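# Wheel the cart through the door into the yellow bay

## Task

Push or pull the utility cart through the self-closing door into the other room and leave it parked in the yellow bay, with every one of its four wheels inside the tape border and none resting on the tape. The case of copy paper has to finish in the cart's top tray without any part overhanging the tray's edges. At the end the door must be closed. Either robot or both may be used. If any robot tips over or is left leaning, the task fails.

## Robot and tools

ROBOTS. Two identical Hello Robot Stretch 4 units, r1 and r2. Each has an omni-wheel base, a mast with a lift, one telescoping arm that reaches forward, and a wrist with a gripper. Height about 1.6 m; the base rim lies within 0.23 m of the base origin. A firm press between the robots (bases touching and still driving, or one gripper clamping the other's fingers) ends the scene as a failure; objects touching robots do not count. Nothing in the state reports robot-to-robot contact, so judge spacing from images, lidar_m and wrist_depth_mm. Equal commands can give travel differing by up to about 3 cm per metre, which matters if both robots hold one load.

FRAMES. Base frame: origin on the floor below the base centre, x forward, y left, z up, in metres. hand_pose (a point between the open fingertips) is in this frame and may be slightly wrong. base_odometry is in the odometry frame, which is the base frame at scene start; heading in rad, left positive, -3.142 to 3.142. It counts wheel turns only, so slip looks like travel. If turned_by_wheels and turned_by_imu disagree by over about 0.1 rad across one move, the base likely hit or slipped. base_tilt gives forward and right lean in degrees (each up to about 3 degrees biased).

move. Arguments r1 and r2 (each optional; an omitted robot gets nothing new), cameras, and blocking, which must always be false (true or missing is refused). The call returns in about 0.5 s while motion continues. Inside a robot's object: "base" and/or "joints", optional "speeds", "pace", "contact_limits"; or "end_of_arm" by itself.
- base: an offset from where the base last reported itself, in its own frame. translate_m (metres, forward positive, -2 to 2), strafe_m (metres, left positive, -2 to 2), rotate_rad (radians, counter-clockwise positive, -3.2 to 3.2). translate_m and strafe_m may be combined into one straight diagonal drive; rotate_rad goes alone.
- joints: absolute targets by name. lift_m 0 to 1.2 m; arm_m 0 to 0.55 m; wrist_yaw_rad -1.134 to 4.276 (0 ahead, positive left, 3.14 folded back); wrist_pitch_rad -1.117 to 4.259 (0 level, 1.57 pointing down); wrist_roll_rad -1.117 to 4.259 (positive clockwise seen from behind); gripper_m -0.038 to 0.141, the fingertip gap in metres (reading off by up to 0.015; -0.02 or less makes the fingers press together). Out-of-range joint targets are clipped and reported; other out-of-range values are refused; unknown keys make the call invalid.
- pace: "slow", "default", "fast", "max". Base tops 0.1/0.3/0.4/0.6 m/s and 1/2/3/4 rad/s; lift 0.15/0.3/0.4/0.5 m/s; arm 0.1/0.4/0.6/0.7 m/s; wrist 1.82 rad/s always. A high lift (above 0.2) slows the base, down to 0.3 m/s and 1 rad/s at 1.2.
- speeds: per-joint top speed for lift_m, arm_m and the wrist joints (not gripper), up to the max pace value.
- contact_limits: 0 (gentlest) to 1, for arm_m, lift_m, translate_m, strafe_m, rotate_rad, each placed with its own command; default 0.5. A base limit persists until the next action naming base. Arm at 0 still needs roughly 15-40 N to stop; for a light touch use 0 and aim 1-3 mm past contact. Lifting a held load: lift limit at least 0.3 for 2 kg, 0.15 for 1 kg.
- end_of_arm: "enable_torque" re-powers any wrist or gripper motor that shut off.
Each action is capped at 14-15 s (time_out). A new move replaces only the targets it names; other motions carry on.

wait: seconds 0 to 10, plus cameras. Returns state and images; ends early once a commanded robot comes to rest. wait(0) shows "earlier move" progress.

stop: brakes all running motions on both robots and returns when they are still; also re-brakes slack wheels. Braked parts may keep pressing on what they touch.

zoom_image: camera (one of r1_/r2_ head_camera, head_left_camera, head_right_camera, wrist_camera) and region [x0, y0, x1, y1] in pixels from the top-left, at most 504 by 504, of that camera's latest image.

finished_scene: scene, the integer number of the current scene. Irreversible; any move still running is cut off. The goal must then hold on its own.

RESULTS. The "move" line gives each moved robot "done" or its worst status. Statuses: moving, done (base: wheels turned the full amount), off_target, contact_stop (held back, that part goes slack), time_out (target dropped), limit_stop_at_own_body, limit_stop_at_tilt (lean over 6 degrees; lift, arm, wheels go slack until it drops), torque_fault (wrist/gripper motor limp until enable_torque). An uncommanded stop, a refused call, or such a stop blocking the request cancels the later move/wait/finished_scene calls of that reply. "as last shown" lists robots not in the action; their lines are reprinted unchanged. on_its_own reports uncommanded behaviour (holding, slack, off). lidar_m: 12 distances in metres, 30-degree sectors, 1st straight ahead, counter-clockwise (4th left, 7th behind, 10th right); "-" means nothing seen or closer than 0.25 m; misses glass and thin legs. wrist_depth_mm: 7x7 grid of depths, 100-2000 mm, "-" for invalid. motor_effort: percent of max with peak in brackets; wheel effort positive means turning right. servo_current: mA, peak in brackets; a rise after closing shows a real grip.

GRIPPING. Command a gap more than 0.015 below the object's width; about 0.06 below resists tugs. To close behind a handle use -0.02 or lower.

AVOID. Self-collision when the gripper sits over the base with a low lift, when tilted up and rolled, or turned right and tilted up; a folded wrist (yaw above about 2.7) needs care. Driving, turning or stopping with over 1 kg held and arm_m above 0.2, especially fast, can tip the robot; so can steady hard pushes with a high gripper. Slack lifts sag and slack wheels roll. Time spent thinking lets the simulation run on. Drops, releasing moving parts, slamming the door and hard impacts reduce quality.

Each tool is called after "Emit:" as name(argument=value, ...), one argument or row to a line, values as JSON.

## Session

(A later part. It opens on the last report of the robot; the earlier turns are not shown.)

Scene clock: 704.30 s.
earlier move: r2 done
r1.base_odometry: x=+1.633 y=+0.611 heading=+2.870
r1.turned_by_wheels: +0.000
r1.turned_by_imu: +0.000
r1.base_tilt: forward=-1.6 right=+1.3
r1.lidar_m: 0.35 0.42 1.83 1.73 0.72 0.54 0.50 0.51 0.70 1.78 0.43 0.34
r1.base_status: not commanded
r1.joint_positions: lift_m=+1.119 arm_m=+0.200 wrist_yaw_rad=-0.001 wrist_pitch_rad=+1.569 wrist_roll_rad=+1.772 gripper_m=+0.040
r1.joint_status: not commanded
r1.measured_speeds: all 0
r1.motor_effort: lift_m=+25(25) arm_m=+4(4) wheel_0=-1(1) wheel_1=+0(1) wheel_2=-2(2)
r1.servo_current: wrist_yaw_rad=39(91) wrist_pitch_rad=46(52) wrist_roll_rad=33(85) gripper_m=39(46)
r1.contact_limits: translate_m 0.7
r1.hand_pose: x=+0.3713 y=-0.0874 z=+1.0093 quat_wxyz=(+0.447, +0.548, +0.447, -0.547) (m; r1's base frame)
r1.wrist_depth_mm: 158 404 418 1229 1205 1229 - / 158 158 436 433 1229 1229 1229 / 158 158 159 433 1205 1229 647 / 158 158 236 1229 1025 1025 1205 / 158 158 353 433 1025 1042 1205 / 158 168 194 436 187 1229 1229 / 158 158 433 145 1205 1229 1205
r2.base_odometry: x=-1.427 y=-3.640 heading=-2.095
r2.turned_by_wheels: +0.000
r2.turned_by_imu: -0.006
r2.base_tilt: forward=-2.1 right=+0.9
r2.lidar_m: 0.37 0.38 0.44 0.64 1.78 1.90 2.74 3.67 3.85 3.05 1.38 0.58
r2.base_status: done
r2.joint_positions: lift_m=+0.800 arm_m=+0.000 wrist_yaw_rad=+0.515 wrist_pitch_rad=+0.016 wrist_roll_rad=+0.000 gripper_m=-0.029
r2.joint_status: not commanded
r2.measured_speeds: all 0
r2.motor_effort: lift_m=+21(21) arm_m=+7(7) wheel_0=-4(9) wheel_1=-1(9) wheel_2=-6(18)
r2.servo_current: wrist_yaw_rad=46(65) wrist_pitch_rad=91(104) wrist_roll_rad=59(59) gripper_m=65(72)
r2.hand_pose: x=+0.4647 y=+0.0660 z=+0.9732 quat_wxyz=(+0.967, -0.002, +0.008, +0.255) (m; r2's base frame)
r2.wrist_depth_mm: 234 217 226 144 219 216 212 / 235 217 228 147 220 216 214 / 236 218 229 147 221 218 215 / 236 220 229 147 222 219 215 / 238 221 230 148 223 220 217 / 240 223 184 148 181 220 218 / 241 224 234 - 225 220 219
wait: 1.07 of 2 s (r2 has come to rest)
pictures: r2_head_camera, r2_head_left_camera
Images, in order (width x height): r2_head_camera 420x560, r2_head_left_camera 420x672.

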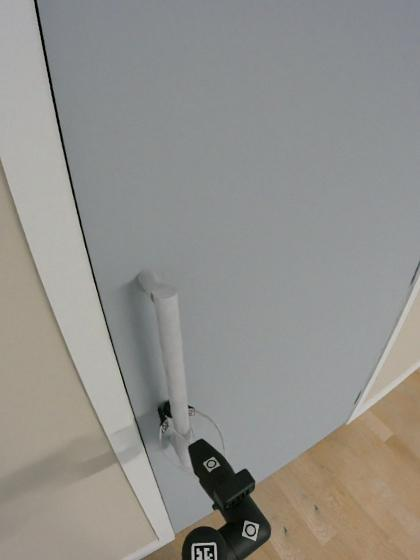

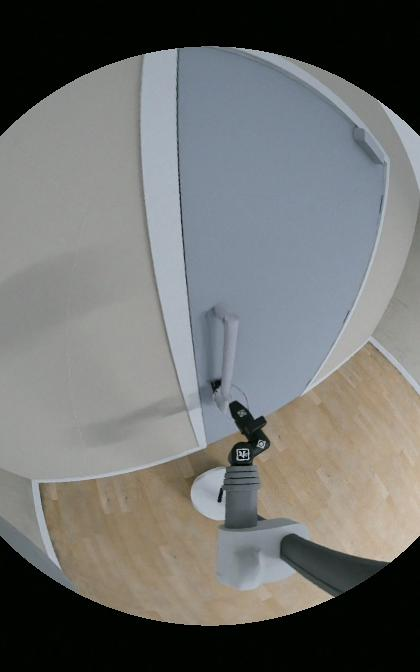

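Emit:
move(
  r2={"base": {"translate_m": -0.02, "strafe_m": -0.008}, "pace": "slow"},
  cameras=[],
  blocking=false,
)

Emit:
wait(
  seconds=1.5,
  cameras=[],
)

Emit:
move(
  r2={"joints": {"gripper_m": 0.12}},
  cameras=[],
  blocking=false,
)

Emit:
wait(
  seconds=3,
  cameras=["r2_head_left_camera", "r2_head_camera", "r2_wrist_camera"],
)

Scene clock: 711.30 s.
move: r2 moving
r1: as last shown
r1.lidar_m: 0.35 0.40 1.82 1.73 0.76 0.52 0.50 0.52 0.71 1.80 0.44 0.35
r1.motor_effort: lift_m=+25(25) arm_m=+4(4) wheel_0=-1(1) wheel_1=-1(1) wheel_2=-2(2)
r1.servo_current: wrist_yaw_rad=59(65) wrist_pitch_rad=39(46) wrist_roll_rad=39(65) gripper_m=39(52)
r1.contact_limits: translate_m 0.7
r1.wrist_depth_mm: 158 410 418 1255 1205 1229 - / 158 158 436 436 1229 1229 1255 / 158 159 159 439 1255 1229 661 / 158 159 236 1229 1025 1008 1229 / 158 159 357 436 1008 1025 1255 / 158 168 195 439 187 1229 1229 / 158 158 436 145 1205 1229 1229
r2.base_odometry: x=-1.425 y=-3.627 heading=-2.095
r2.turned_by_wheels: -0.001
r2.turned_by_imu: -0.002
r2.base_tilt: forward=-1.5 right=+0.5
r2.lidar_m: 0.36 0.38 0.46 0.65 1.79 1.90 2.72 5.36 4.06 3.05 1.41 0.58
r2.base_status: translate_m moving; strafe_m moving
r2.joint_positions: lift_m=+0.800 arm_m=+0.000 wrist_yaw_rad=+0.515 wrist_pitch_rad=+0.008 wrist_roll_rad=+0.000 gripper_m=-0.029
r2.joint_status: not commanded
r2.measured_speeds: translate_m=-0.043 strafe_m=-0.017 rotate_rad=-0.001 lift_m=+0.000 arm_m=+0.000 wrist_yaw_rad=+0.000 wrist_pitch_rad=-0.034 wrist_roll_rad=+0.000
r2.motor_effort: lift_m=+21(21) arm_m=+7(7) wheel_0=-7(8) wheel_1=-1(3) wheel_2=-2(5)
r2.servo_current: wrist_yaw_rad=52(59) wrist_pitch_rad=46(85) wrist_roll_rad=65(65) gripper_m=65(65)
r2.hand_pose: x=+0.4648 y=+0.0660 z=+0.9758 quat_wxyz=(+0.967, -0.001, +0.004, +0.255) (m; r2's base frame)
r2.wrist_depth_mm: 233 216 225 144 220 216 213 / 235 217 227 147 220 216 213 / 236 218 229 147 221 218 215 / 237 220 230 147 223 220 216 / 238 221 231 148 224 220 217 / 239 221 183 148 180 221 218 / 240 224 235 - 225 220 220
pictures: none
No camera images: "cameras" was empty.

Scene clock: 711.97 s.
earlier move: r2 done
r1.base_odometry: x=+1.633 y=+0.611 heading=+2.870
r1.turned_by_wheels: +0.000
r1.turned_by_imu: +0.000
r1.base_tilt: forward=-1.6 right=+1.3
r1.lidar_m: 0.35 0.46 1.86 1.76 0.75 0.50 0.47 0.50 0.70 1.79 0.44 0.34
r1.base_status: not commanded
r1.joint_positions: lift_m=+1.119 arm_m=+0.200 wrist_yaw_rad=-0.001 wrist_pitch_rad=+1.569 wrist_roll_rad=+1.772 gripper_m=+0.040
r1.joint_status: not commanded
r1.measured_speeds: all 0
r1.motor_effort: lift_m=+25(25) arm_m=+4(4) wheel_0=+0(1) wheel_1=-1(1) wheel_2=-2(2)
r1.servo_current: wrist_yaw_rad=46(65) wrist_pitch_rad=39(52) wrist_roll_rad=65(65) gripper_m=46(52)
r1.contact_limits: translate_m 0.7
r1.hand_pose: x=+0.3713 y=-0.0874 z=+1.0093 quat_wxyz=(+0.447, +0.548, +0.447, -0.547) (m; r1's base frame)
r1.wrist_depth_mm: 158 404 418 1229 1229 1229 - / 158 158 436 439 1255 1182 1229 / 158 159 158 436 1205 1229 661 / 158 158 236 1182 1008 1008 1229 / 158 159 355 433 1025 1008 1255 / 158 168 194 436 187 1205 1229 / 158 158 436 145 1182 1229 1229
r2.base_odometry: x=-1.424 y=-3.618 heading=-2.095
r2.turned_by_wheels: +0.000
r2.turned_by_imu: -0.003
r2.base_tilt: forward=-1.0 right=+0.2
r2.lidar_m: 0.39 0.41 0.44 0.67 1.79 1.89 2.72 5.38 4.02 3.03 1.44 0.59
r2.base_status: done
r2.joint_positions: lift_m=+0.800 arm_m=+0.000 wrist_yaw_rad=+0.515 wrist_pitch_rad=+0.003 wrist_roll_rad=+0.000 gripper_m=-0.029
r2.joint_status: not commanded
r2.measured_speeds: all 0
r2.motor_effort: lift_m=+21(21) arm_m=+7(7) wheel_0=-4(8) wheel_1=+0(3) wheel_2=-5(6)
r2.servo_current: wrist_yaw_rad=39(59) wrist_pitch_rad=39(85) wrist_roll_rad=52(65) gripper_m=65(65)
r2.hand_pose: x=+0.4648 y=+0.0660 z=+0.9772 quat_wxyz=(+0.967, +0.000, +0.001, +0.255) (m; r2's base frame)
r2.wrist_depth_mm: 234 218 228 145 220 216 214 / 235 218 229 147 221 217 214 / 236 218 229 147 222 219 216 / 237 220 230 148 223 220 216 / 237 221 231 148 224 220 217 / 238 222 182 148 181 221 219 / 240 224 233 - 225 222 220
wait: 0.67 of 1.5 s (r2 has come to rest)
pictures: none
No camera images: "cameras" was empty.

Scene clock: 712.47 s.
move: r2 moving
r1: as last shown
r1.lidar_m: 0.33 0.41 1.82 1.73 0.73 0.51 0.49 0.52 0.73 1.80 0.41 0.34
r1.servo_current: wrist_yaw_rad=52(72) wrist_pitch_rad=39(46) wrist_roll_rad=59(59) gripper_m=46(46)
r1.contact_limits: translate_m 0.7
r1.wrist_depth_mm: 158 404 418 1229 1182 1229 - / 158 158 433 436 1205 1229 1205 / 158 158 159 433 1229 1229 654 / 158 159 236 1205 1025 1042 1229 / 158 158 353 436 1008 1008 1229 / 158 169 194 439 187 1255 1255 / 158 158 436 144 1229 1229 1229
r2.base_odometry: x=-1.424 y=-3.618 heading=-2.095
r2.turned_by_wheels: +0.000
r2.turned_by_imu: +0.000
r2.base_tilt: forward=-1.2 right=+0.4
r2.lidar_m: 0.39 0.41 0.45 0.64 1.79 1.90 2.68 5.35 4.04 3.05 1.45 0.58
r2.base_status: not commanded
r2.joint_positions: lift_m=+0.800 arm_m=+0.000 wrist_yaw_rad=+0.515 wrist_pitch_rad=+0.003 wrist_roll_rad=+0.000 gripper_m=-0.003
r2.joint_status: gripper_m moving
r2.measured_speeds: all 0
r2.motor_effort: lift_m=+20(21) arm_m=+7(7) wheel_0=-3(4) wheel_1=+1(1) wheel_2=-5(5)
r2.servo_current: wrist_yaw_rad=46(52) wrist_pitch_rad=39(46) wrist_roll_rad=52(52) gripper_m=78(91)
r2.hand_pose: x=+0.4648 y=+0.0660 z=+0.9772 quat_wxyz=(+0.967, +0.000, +0.001, +0.255) (m; r2's base frame)
r2.wrist_depth_mm: 237 220 230 148 223 220 216 / 238 221 231 150 224 221 218 / 240 223 232 149 225 222 218 / 240 223 233 150 226 222 220 / 243 225 235 151 228 223 221 / 242 226 186 151 226 224 222 / 244 228 237 - 229 224 224
pictures: none
No camera images: "cameras" was empty.

Scene clock: 714.20 s.
earlier move: r2 done
r1.base_odometry: x=+1.633 y=+0.611 heading=+2.870
r1.turned_by_wheels: +0.000
r1.turned_by_imu: +0.000
r1.base_tilt: forward=-1.6 right=+1.2
r1.lidar_m: 0.35 0.41 1.86 1.74 0.75 0.52 0.50 0.52 0.70 1.81 0.42 0.34
r1.base_status: not commanded
r1.joint_positions: lift_m=+1.119 arm_m=+0.200 wrist_yaw_rad=-0.001 wrist_pitch_rad=+1.569 wrist_roll_rad=+1.772 gripper_m=+0.040
r1.joint_status: not commanded
r1.measured_speeds: all 0
r1.motor_effort: lift_m=+25(25) arm_m=+4(4) wheel_0=+0(1) wheel_1=-1(1) wheel_2=-2(2)
r1.servo_current: wrist_yaw_rad=52(72) wrist_pitch_rad=39(52) wrist_roll_rad=52(65) gripper_m=46(46)
r1.contact_limits: translate_m 0.7
r1.hand_pose: x=+0.3713 y=-0.0874 z=+1.0093 quat_wxyz=(+0.447, +0.548, +0.447, -0.547) (m; r1's base frame)
r1.wrist_depth_mm: 158 402 418 1229 1229 1229 - / 158 159 436 436 1229 1229 1205 / 158 159 159 436 1205 1229 654 / 158 158 236 1229 1025 1025 1229 / 158 159 355 436 1008 1008 1255 / 158 168 194 433 187 1229 1205 / 158 158 439 144 1205 1205 1229
r2.base_odometry: x=-1.424 y=-3.618 heading=-2.095
r2.turned_by_wheels: +0.000
r2.turned_by_imu: +0.000
r2.base_tilt: forward=-1.3 right=+0.4
r2.lidar_m: 0.39 0.40 0.45 0.65 1.79 1.90 2.68 5.35 4.04 3.03 1.46 0.59
r2.base_status: not commanded
r2.joint_positions: lift_m=+0.800 arm_m=+0.000 wrist_yaw_rad=+0.515 wrist_pitch_rad=+0.003 wrist_roll_rad=+0.000 gripper_m=+0.120
r2.joint_status: all done
r2.measured_speeds: all 0
r2.motor_effort: lift_m=+20(21) arm_m=+7(7) wheel_0=-4(4) wheel_1=+1(1) wheel_2=-5(5)
r2.servo_current: wrist_yaw_rad=52(65) wrist_pitch_rad=39(52) wrist_roll_rad=46(59) gripper_m=59(130)
r2.hand_pose: x=+0.4648 y=+0.0660 z=+0.9772 quat_wxyz=(+0.967, +0.000, +0.001, +0.255) (m; r2's base frame)
r2.wrist_depth_mm: 238 222 232 152 224 220 218 / 238 223 233 152 225 223 220 / 240 224 234 151 227 224 220 / 242 224 235 151 228 224 220 / 244 227 236 153 229 225 223 / 245 226 188 154 228 226 224 / 246 229 239 - 230 227 224
wait: 1.73 of 3 s (r2 has come to rest)
pictures: r2_head_camera, r2_head_left_camera, r2_wrist_camera
Images, in order (width x height): r2_head_camera 420x560, r2_head_left_camera 420x672, r2_wrist_camera 616x392.

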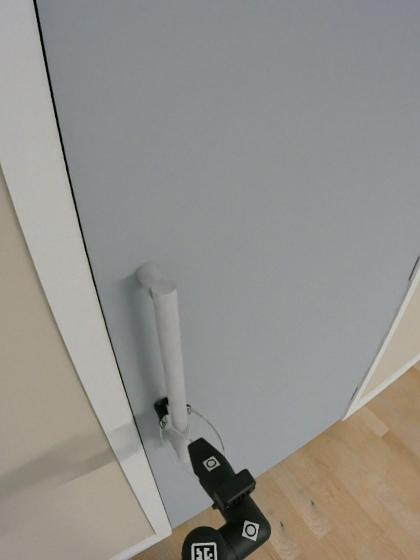

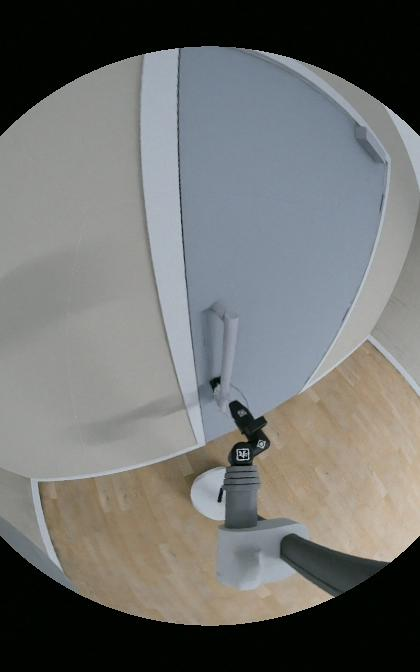

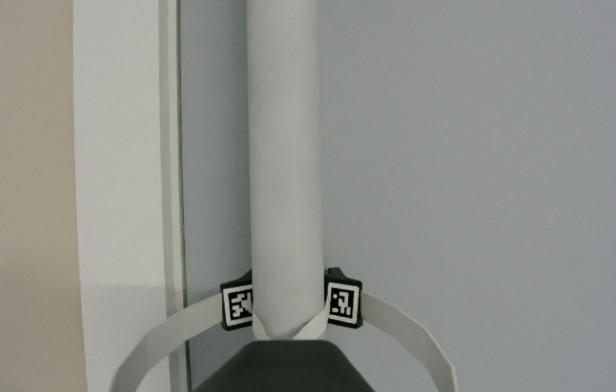

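Emit:
move(
  r2={"base": {"translate_m": -0.21, "strafe_m": -0.12}, "pace": "slow"},
  cameras=[],
  blocking=false,
)

Emit:
wait(
  seconds=4,
  cameras=["r2_head_left_camera", "r2_head_camera", "r2_wrist_camera"],
)

Emit:
wait(
  seconds=0,
  cameras=["r1_head_right_camera", "r1_head_camera", "r1_wrist_camera"],
)

Scene clock: 720.17 s.
move: r2 moving
r1: as last shown
r1.base_tilt: forward=-1.6 right=+1.3
r1.lidar_m: 0.34 0.41 1.83 1.73 0.74 0.53 0.49 0.50 0.74 1.79 0.42 0.34
r1.servo_current: wrist_yaw_rad=52(65) wrist_pitch_rad=46(46) wrist_roll_rad=65(65) gripper_m=46(46)
r1.contact_limits: translate_m 0.7
r1.wrist_depth_mm: 158 402 418 1205 1229 1255 - / 158 159 433 436 1205 1229 1255 / 158 158 159 439 1229 1229 661 / 158 158 236 1229 1025 1008 1229 / 158 159 355 433 1025 1025 1205 / 158 168 195 439 187 1229 1229 / 158 158 433 145 1229 1229 1205
r2.base_odometry: x=-1.424 y=-3.604 heading=-2.096
r2.turned_by_wheels: -0.001
r2.turned_by_imu: +0.001
r2.base_tilt: forward=-0.7 right=+0.1
r2.lidar_m: 0.39 0.43 0.46 0.68 1.79 1.90 2.68 5.37 4.03 3.04 1.52 0.61
r2.base_status: translate_m moving; strafe_m moving
r2.joint_positions: lift_m=+0.800 arm_m=+0.000 wrist_yaw_rad=+0.516 wrist_pitch_rad=+0.002 wrist_roll_rad=+0.000 gripper_m=+0.120
r2.joint_status: not commanded
r2.measured_speeds: translate_m=-0.044 strafe_m=-0.026 rotate_rad=+0.005 lift_m=+0.000 arm_m=+0.000 wrist_yaw_rad=+0.018 wrist_pitch_rad=-0.001 wrist_roll_rad=+0.000
r2.motor_effort: lift_m=+20(21) arm_m=+7(7) wheel_0=-1(5) wheel_1=-8(8) wheel_2=+0(4)
r2.servo_current: wrist_yaw_rad=33(65) wrist_pitch_rad=39(52) wrist_roll_rad=52(65) gripper_m=52(59)
r2.hand_pose: x=+0.4647 y=+0.0662 z=+0.9774 quat_wxyz=(+0.967, +0.000, +0.001, +0.255) (m; r2's base frame)
r2.wrist_depth_mm: 240 224 233 150 226 222 220 / 240 224 234 153 227 224 221 / 243 225 236 152 227 224 221 / 243 226 236 153 229 225 222 / 244 228 236 154 229 226 223 / 244 228 187 154 229 227 223 / 246 229 238 - 231 226 224
pictures: none
No camera images: "cameras" was empty.

Scene clock: 723.23 s.
earlier move: r2 done
r1.base_odometry: x=+1.633 y=+0.611 heading=+2.870
r1.turned_by_wheels: +0.000
r1.turned_by_imu: +0.000
r1.base_tilt: forward=-1.6 right=+1.3
r1.lidar_m: 0.35 0.39 1.83 1.74 0.78 0.53 0.48 0.51 0.71 1.76 0.42 0.33
r1.base_status: not commanded
r1.joint_positions: lift_m=+1.119 arm_m=+0.200 wrist_yaw_rad=-0.001 wrist_pitch_rad=+1.569 wrist_roll_rad=+1.772 gripper_m=+0.040
r1.joint_status: not commanded
r1.measured_speeds: all 0
r1.motor_effort: lift_m=+25(25) arm_m=+4(4) wheel_0=+0(1) wheel_1=-1(1) wheel_2=-2(2)
r1.servo_current: wrist_yaw_rad=52(72) wrist_pitch_rad=39(52) wrist_roll_rad=65(72) gripper_m=46(52)
r1.contact_limits: translate_m 0.7
r1.hand_pose: x=+0.3713 y=-0.0874 z=+1.0093 quat_wxyz=(+0.447, +0.548, +0.447, -0.547) (m; r1's base frame)
r1.wrist_depth_mm: 159 402 418 1182 1229 1229 - / 158 158 433 439 1229 1205 1255 / 158 159 159 436 1255 1205 654 / 158 158 236 1205 1025 1042 1229 / 158 159 355 439 1025 1025 1229 / 158 169 195 433 187 1229 1255 / 158 158 436 145 1229 1205 1229
r2.base_odometry: x=-1.423 y=-3.377 heading=-2.095
r2.turned_by_wheels: +0.000
r2.turned_by_imu: +0.000
r2.base_tilt: forward=-0.7 right=+0.1
r2.lidar_m: 0.60 0.62 0.71 1.02 1.79 1.89 2.72 5.13 3.99 3.05 2.26 0.91
r2.base_status: done
r2.joint_positions: lift_m=+0.800 arm_m=+0.000 wrist_yaw_rad=+0.519 wrist_pitch_rad=+0.002 wrist_roll_rad=+0.000 gripper_m=+0.120
r2.joint_status: not commanded
r2.measured_speeds: all 0
r2.motor_effort: lift_m=+20(21) arm_m=+6(7) wheel_0=-5(6) wheel_1=-5(8) wheel_2=+5(10)
r2.servo_current: wrist_yaw_rad=52(65) wrist_pitch_rad=46(52) wrist_roll_rad=39(65) gripper_m=46(59)
r2.hand_pose: x=+0.4646 y=+0.0671 z=+0.9774 quat_wxyz=(+0.967, +0.000, +0.001, +0.256) (m; r2's base frame)
r2.wrist_depth_mm: 473 466 442 370 - - - / 480 469 455 377 - - - / 480 473 462 377 - - - / 484 473 459 382 - - - / - 473 455 384 - - - / - 477 201 379 185 - - / - 484 462 - - - -
wait: 3.07 of 4 s (r2 has come to rest)
pictures: r2_head_camera, r2_head_left_camera, r2_wrist_camera
Images, in order (width x height): r2_head_camera 420x560, r2_head_left_camera 420x672, r2_wrist_camera 616x392.

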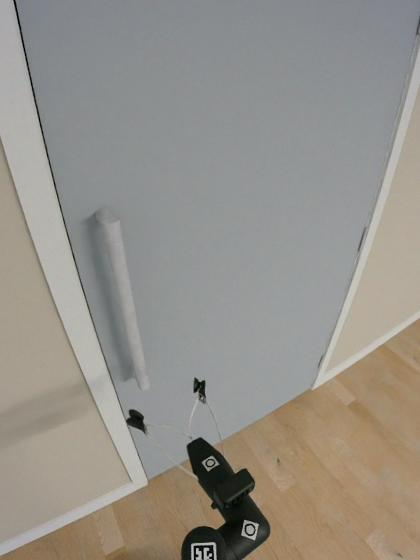

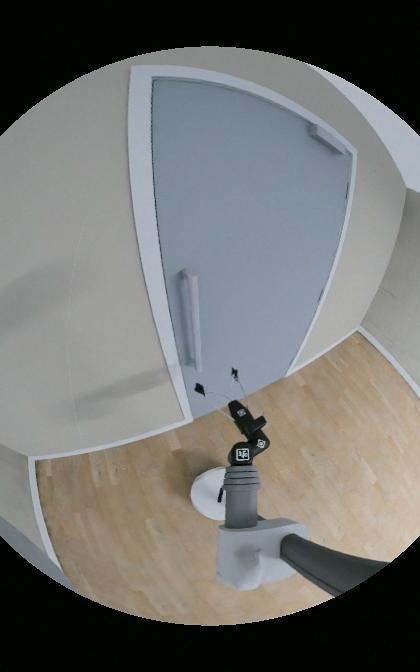

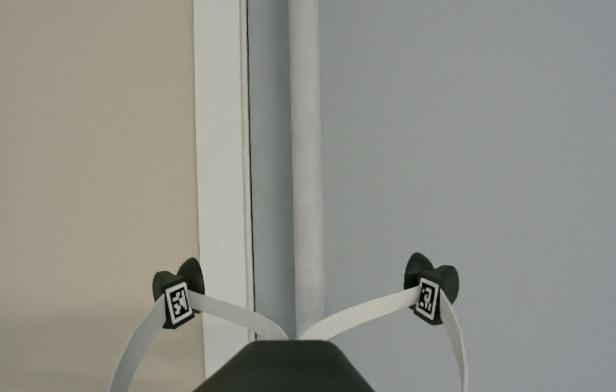

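Scene clock: 723.23 s.
r1.base_odometry: x=+1.633 y=+0.611 heading=+2.870
r1.turned_by_wheels: +0.000
r1.turned_by_imu: +0.000
r1.base_tilt: forward=-1.6 right=+1.3
r1.lidar_m: 0.35 0.39 1.83 1.74 0.78 0.53 0.48 0.51 0.71 1.76 0.42 0.33
r1.base_status: not commanded
r1.joint_positions: lift_m=+1.119 arm_m=+0.200 wrist_yaw_rad=-0.001 wrist_pitch_rad=+1.569 wrist_roll_rad=+1.772 gripper_m=+0.040
r1.joint_status: not commanded
r1.measured_speeds: all 0
r1.motor_effort: lift_m=+25(25) arm_m=+4(4) wheel_0=+0(1) wheel_1=-1(1) wheel_2=-2(2)
r1.servo_current: wrist_yaw_rad=52(72) wrist_pitch_rad=39(52) wrist_roll_rad=65(72) gripper_m=46(52)
r1.contact_limits: translate_m 0.7
r1.hand_pose: x=+0.3713 y=-0.0874 z=+1.0093 quat_wxyz=(+0.447, +0.548, +0.447, -0.547) (m; r1's base frame)
r1.wrist_depth_mm: 159 402 418 1182 1229 1229 - / 158 158 433 439 1229 1205 1255 / 158 159 159 436 1255 1205 654 / 158 158 236 1205 1025 1042 1229 / 158 159 355 439 1025 1025 1229 / 158 169 195 433 187 1229 1255 / 158 158 436 145 1229 1205 1229
r2.base_odometry: x=-1.423 y=-3.377 heading=-2.095
r2.turned_by_wheels: +0.000
r2.turned_by_imu: +0.000
r2.base_tilt: forward=-0.7 right=+0.1
r2.lidar_m: 0.60 0.62 0.71 1.02 1.79 1.89 2.72 5.13 3.99 3.05 2.26 0.91
r2.base_status: done
r2.joint_positions: lift_m=+0.800 arm_m=+0.000 wrist_yaw_rad=+0.519 wrist_pitch_rad=+0.002 wrist_roll_rad=+0.000 gripper_m=+0.120
r2.joint_status: not commanded
r2.measured_speeds: all 0
r2.motor_effort: lift_m=+20(21) arm_m=+6(7) wheel_0=-5(6) wheel_1=-5(8) wheel_2=+5(10)
r2.servo_current: wrist_yaw_rad=52(65) wrist_pitch_rad=46(52) wrist_roll_rad=39(65) gripper_m=46(59)
r2.hand_pose: x=+0.4646 y=+0.0671 z=+0.9774 quat_wxyz=(+0.967, +0.000, +0.001, +0.256) (m; r2's base frame)
r2.wrist_depth_mm: 473 466 442 370 - - - / 480 469 455 377 - - - / 480 473 462 377 - - - / 484 473 459 382 - - - / - 473 455 384 - - - / - 477 201 379 185 - - / - 484 462 - - - -
pictures: r1_head_camera, r1_head_right_camera, r1_wrist_camera
Images, in order (width x height): r1_head_camera 420x560, r1_head_right_camera 420x672, r1_wrist_camera 616x392.

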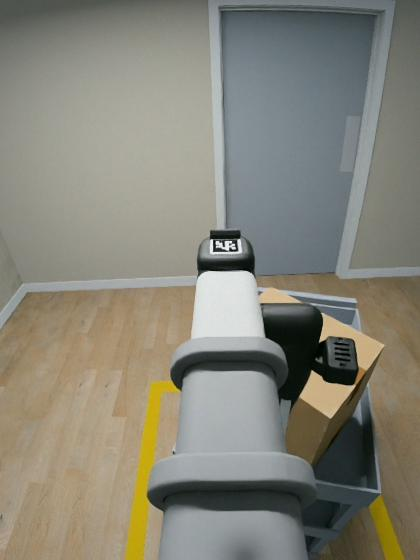

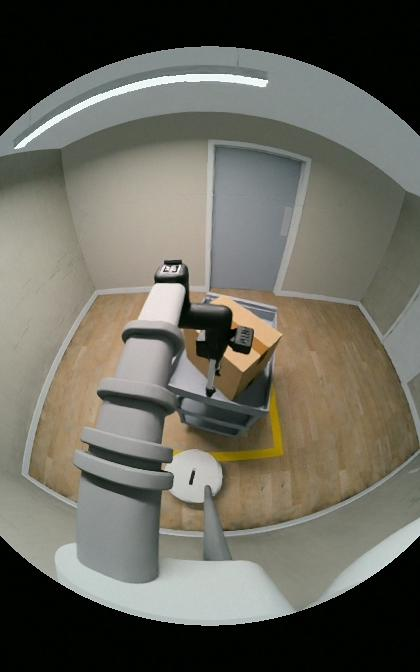

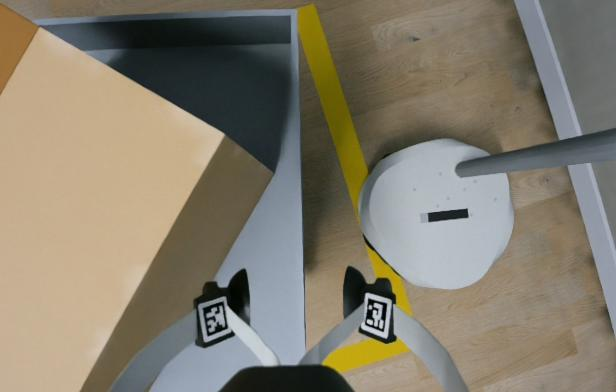

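Emit:
zoom_image(
  camera="r1_head_right_camera",
  region=[150, 270, 310, 480],
)

Emit:
zoom_image(
  camera="r1_head_camera",
  region=[220, 260, 420, 560],
)

Scaled by 2.400 from the camera's 420x672 image, which has a finer 600x960 frame.

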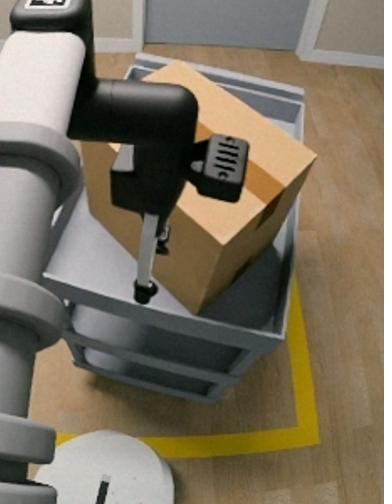

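Scaled by 1.680 from the camera's 420x560 image, which has a finer 600x800 frame.

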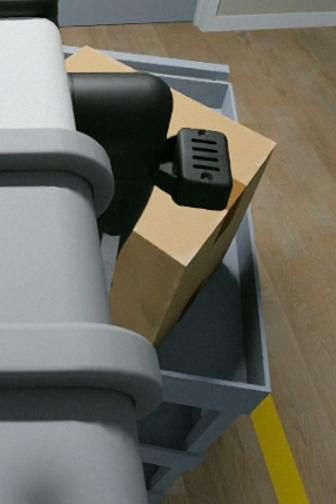

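Emit:
finished_scene(
  scene=1,
)

The scene is finished: the task was done.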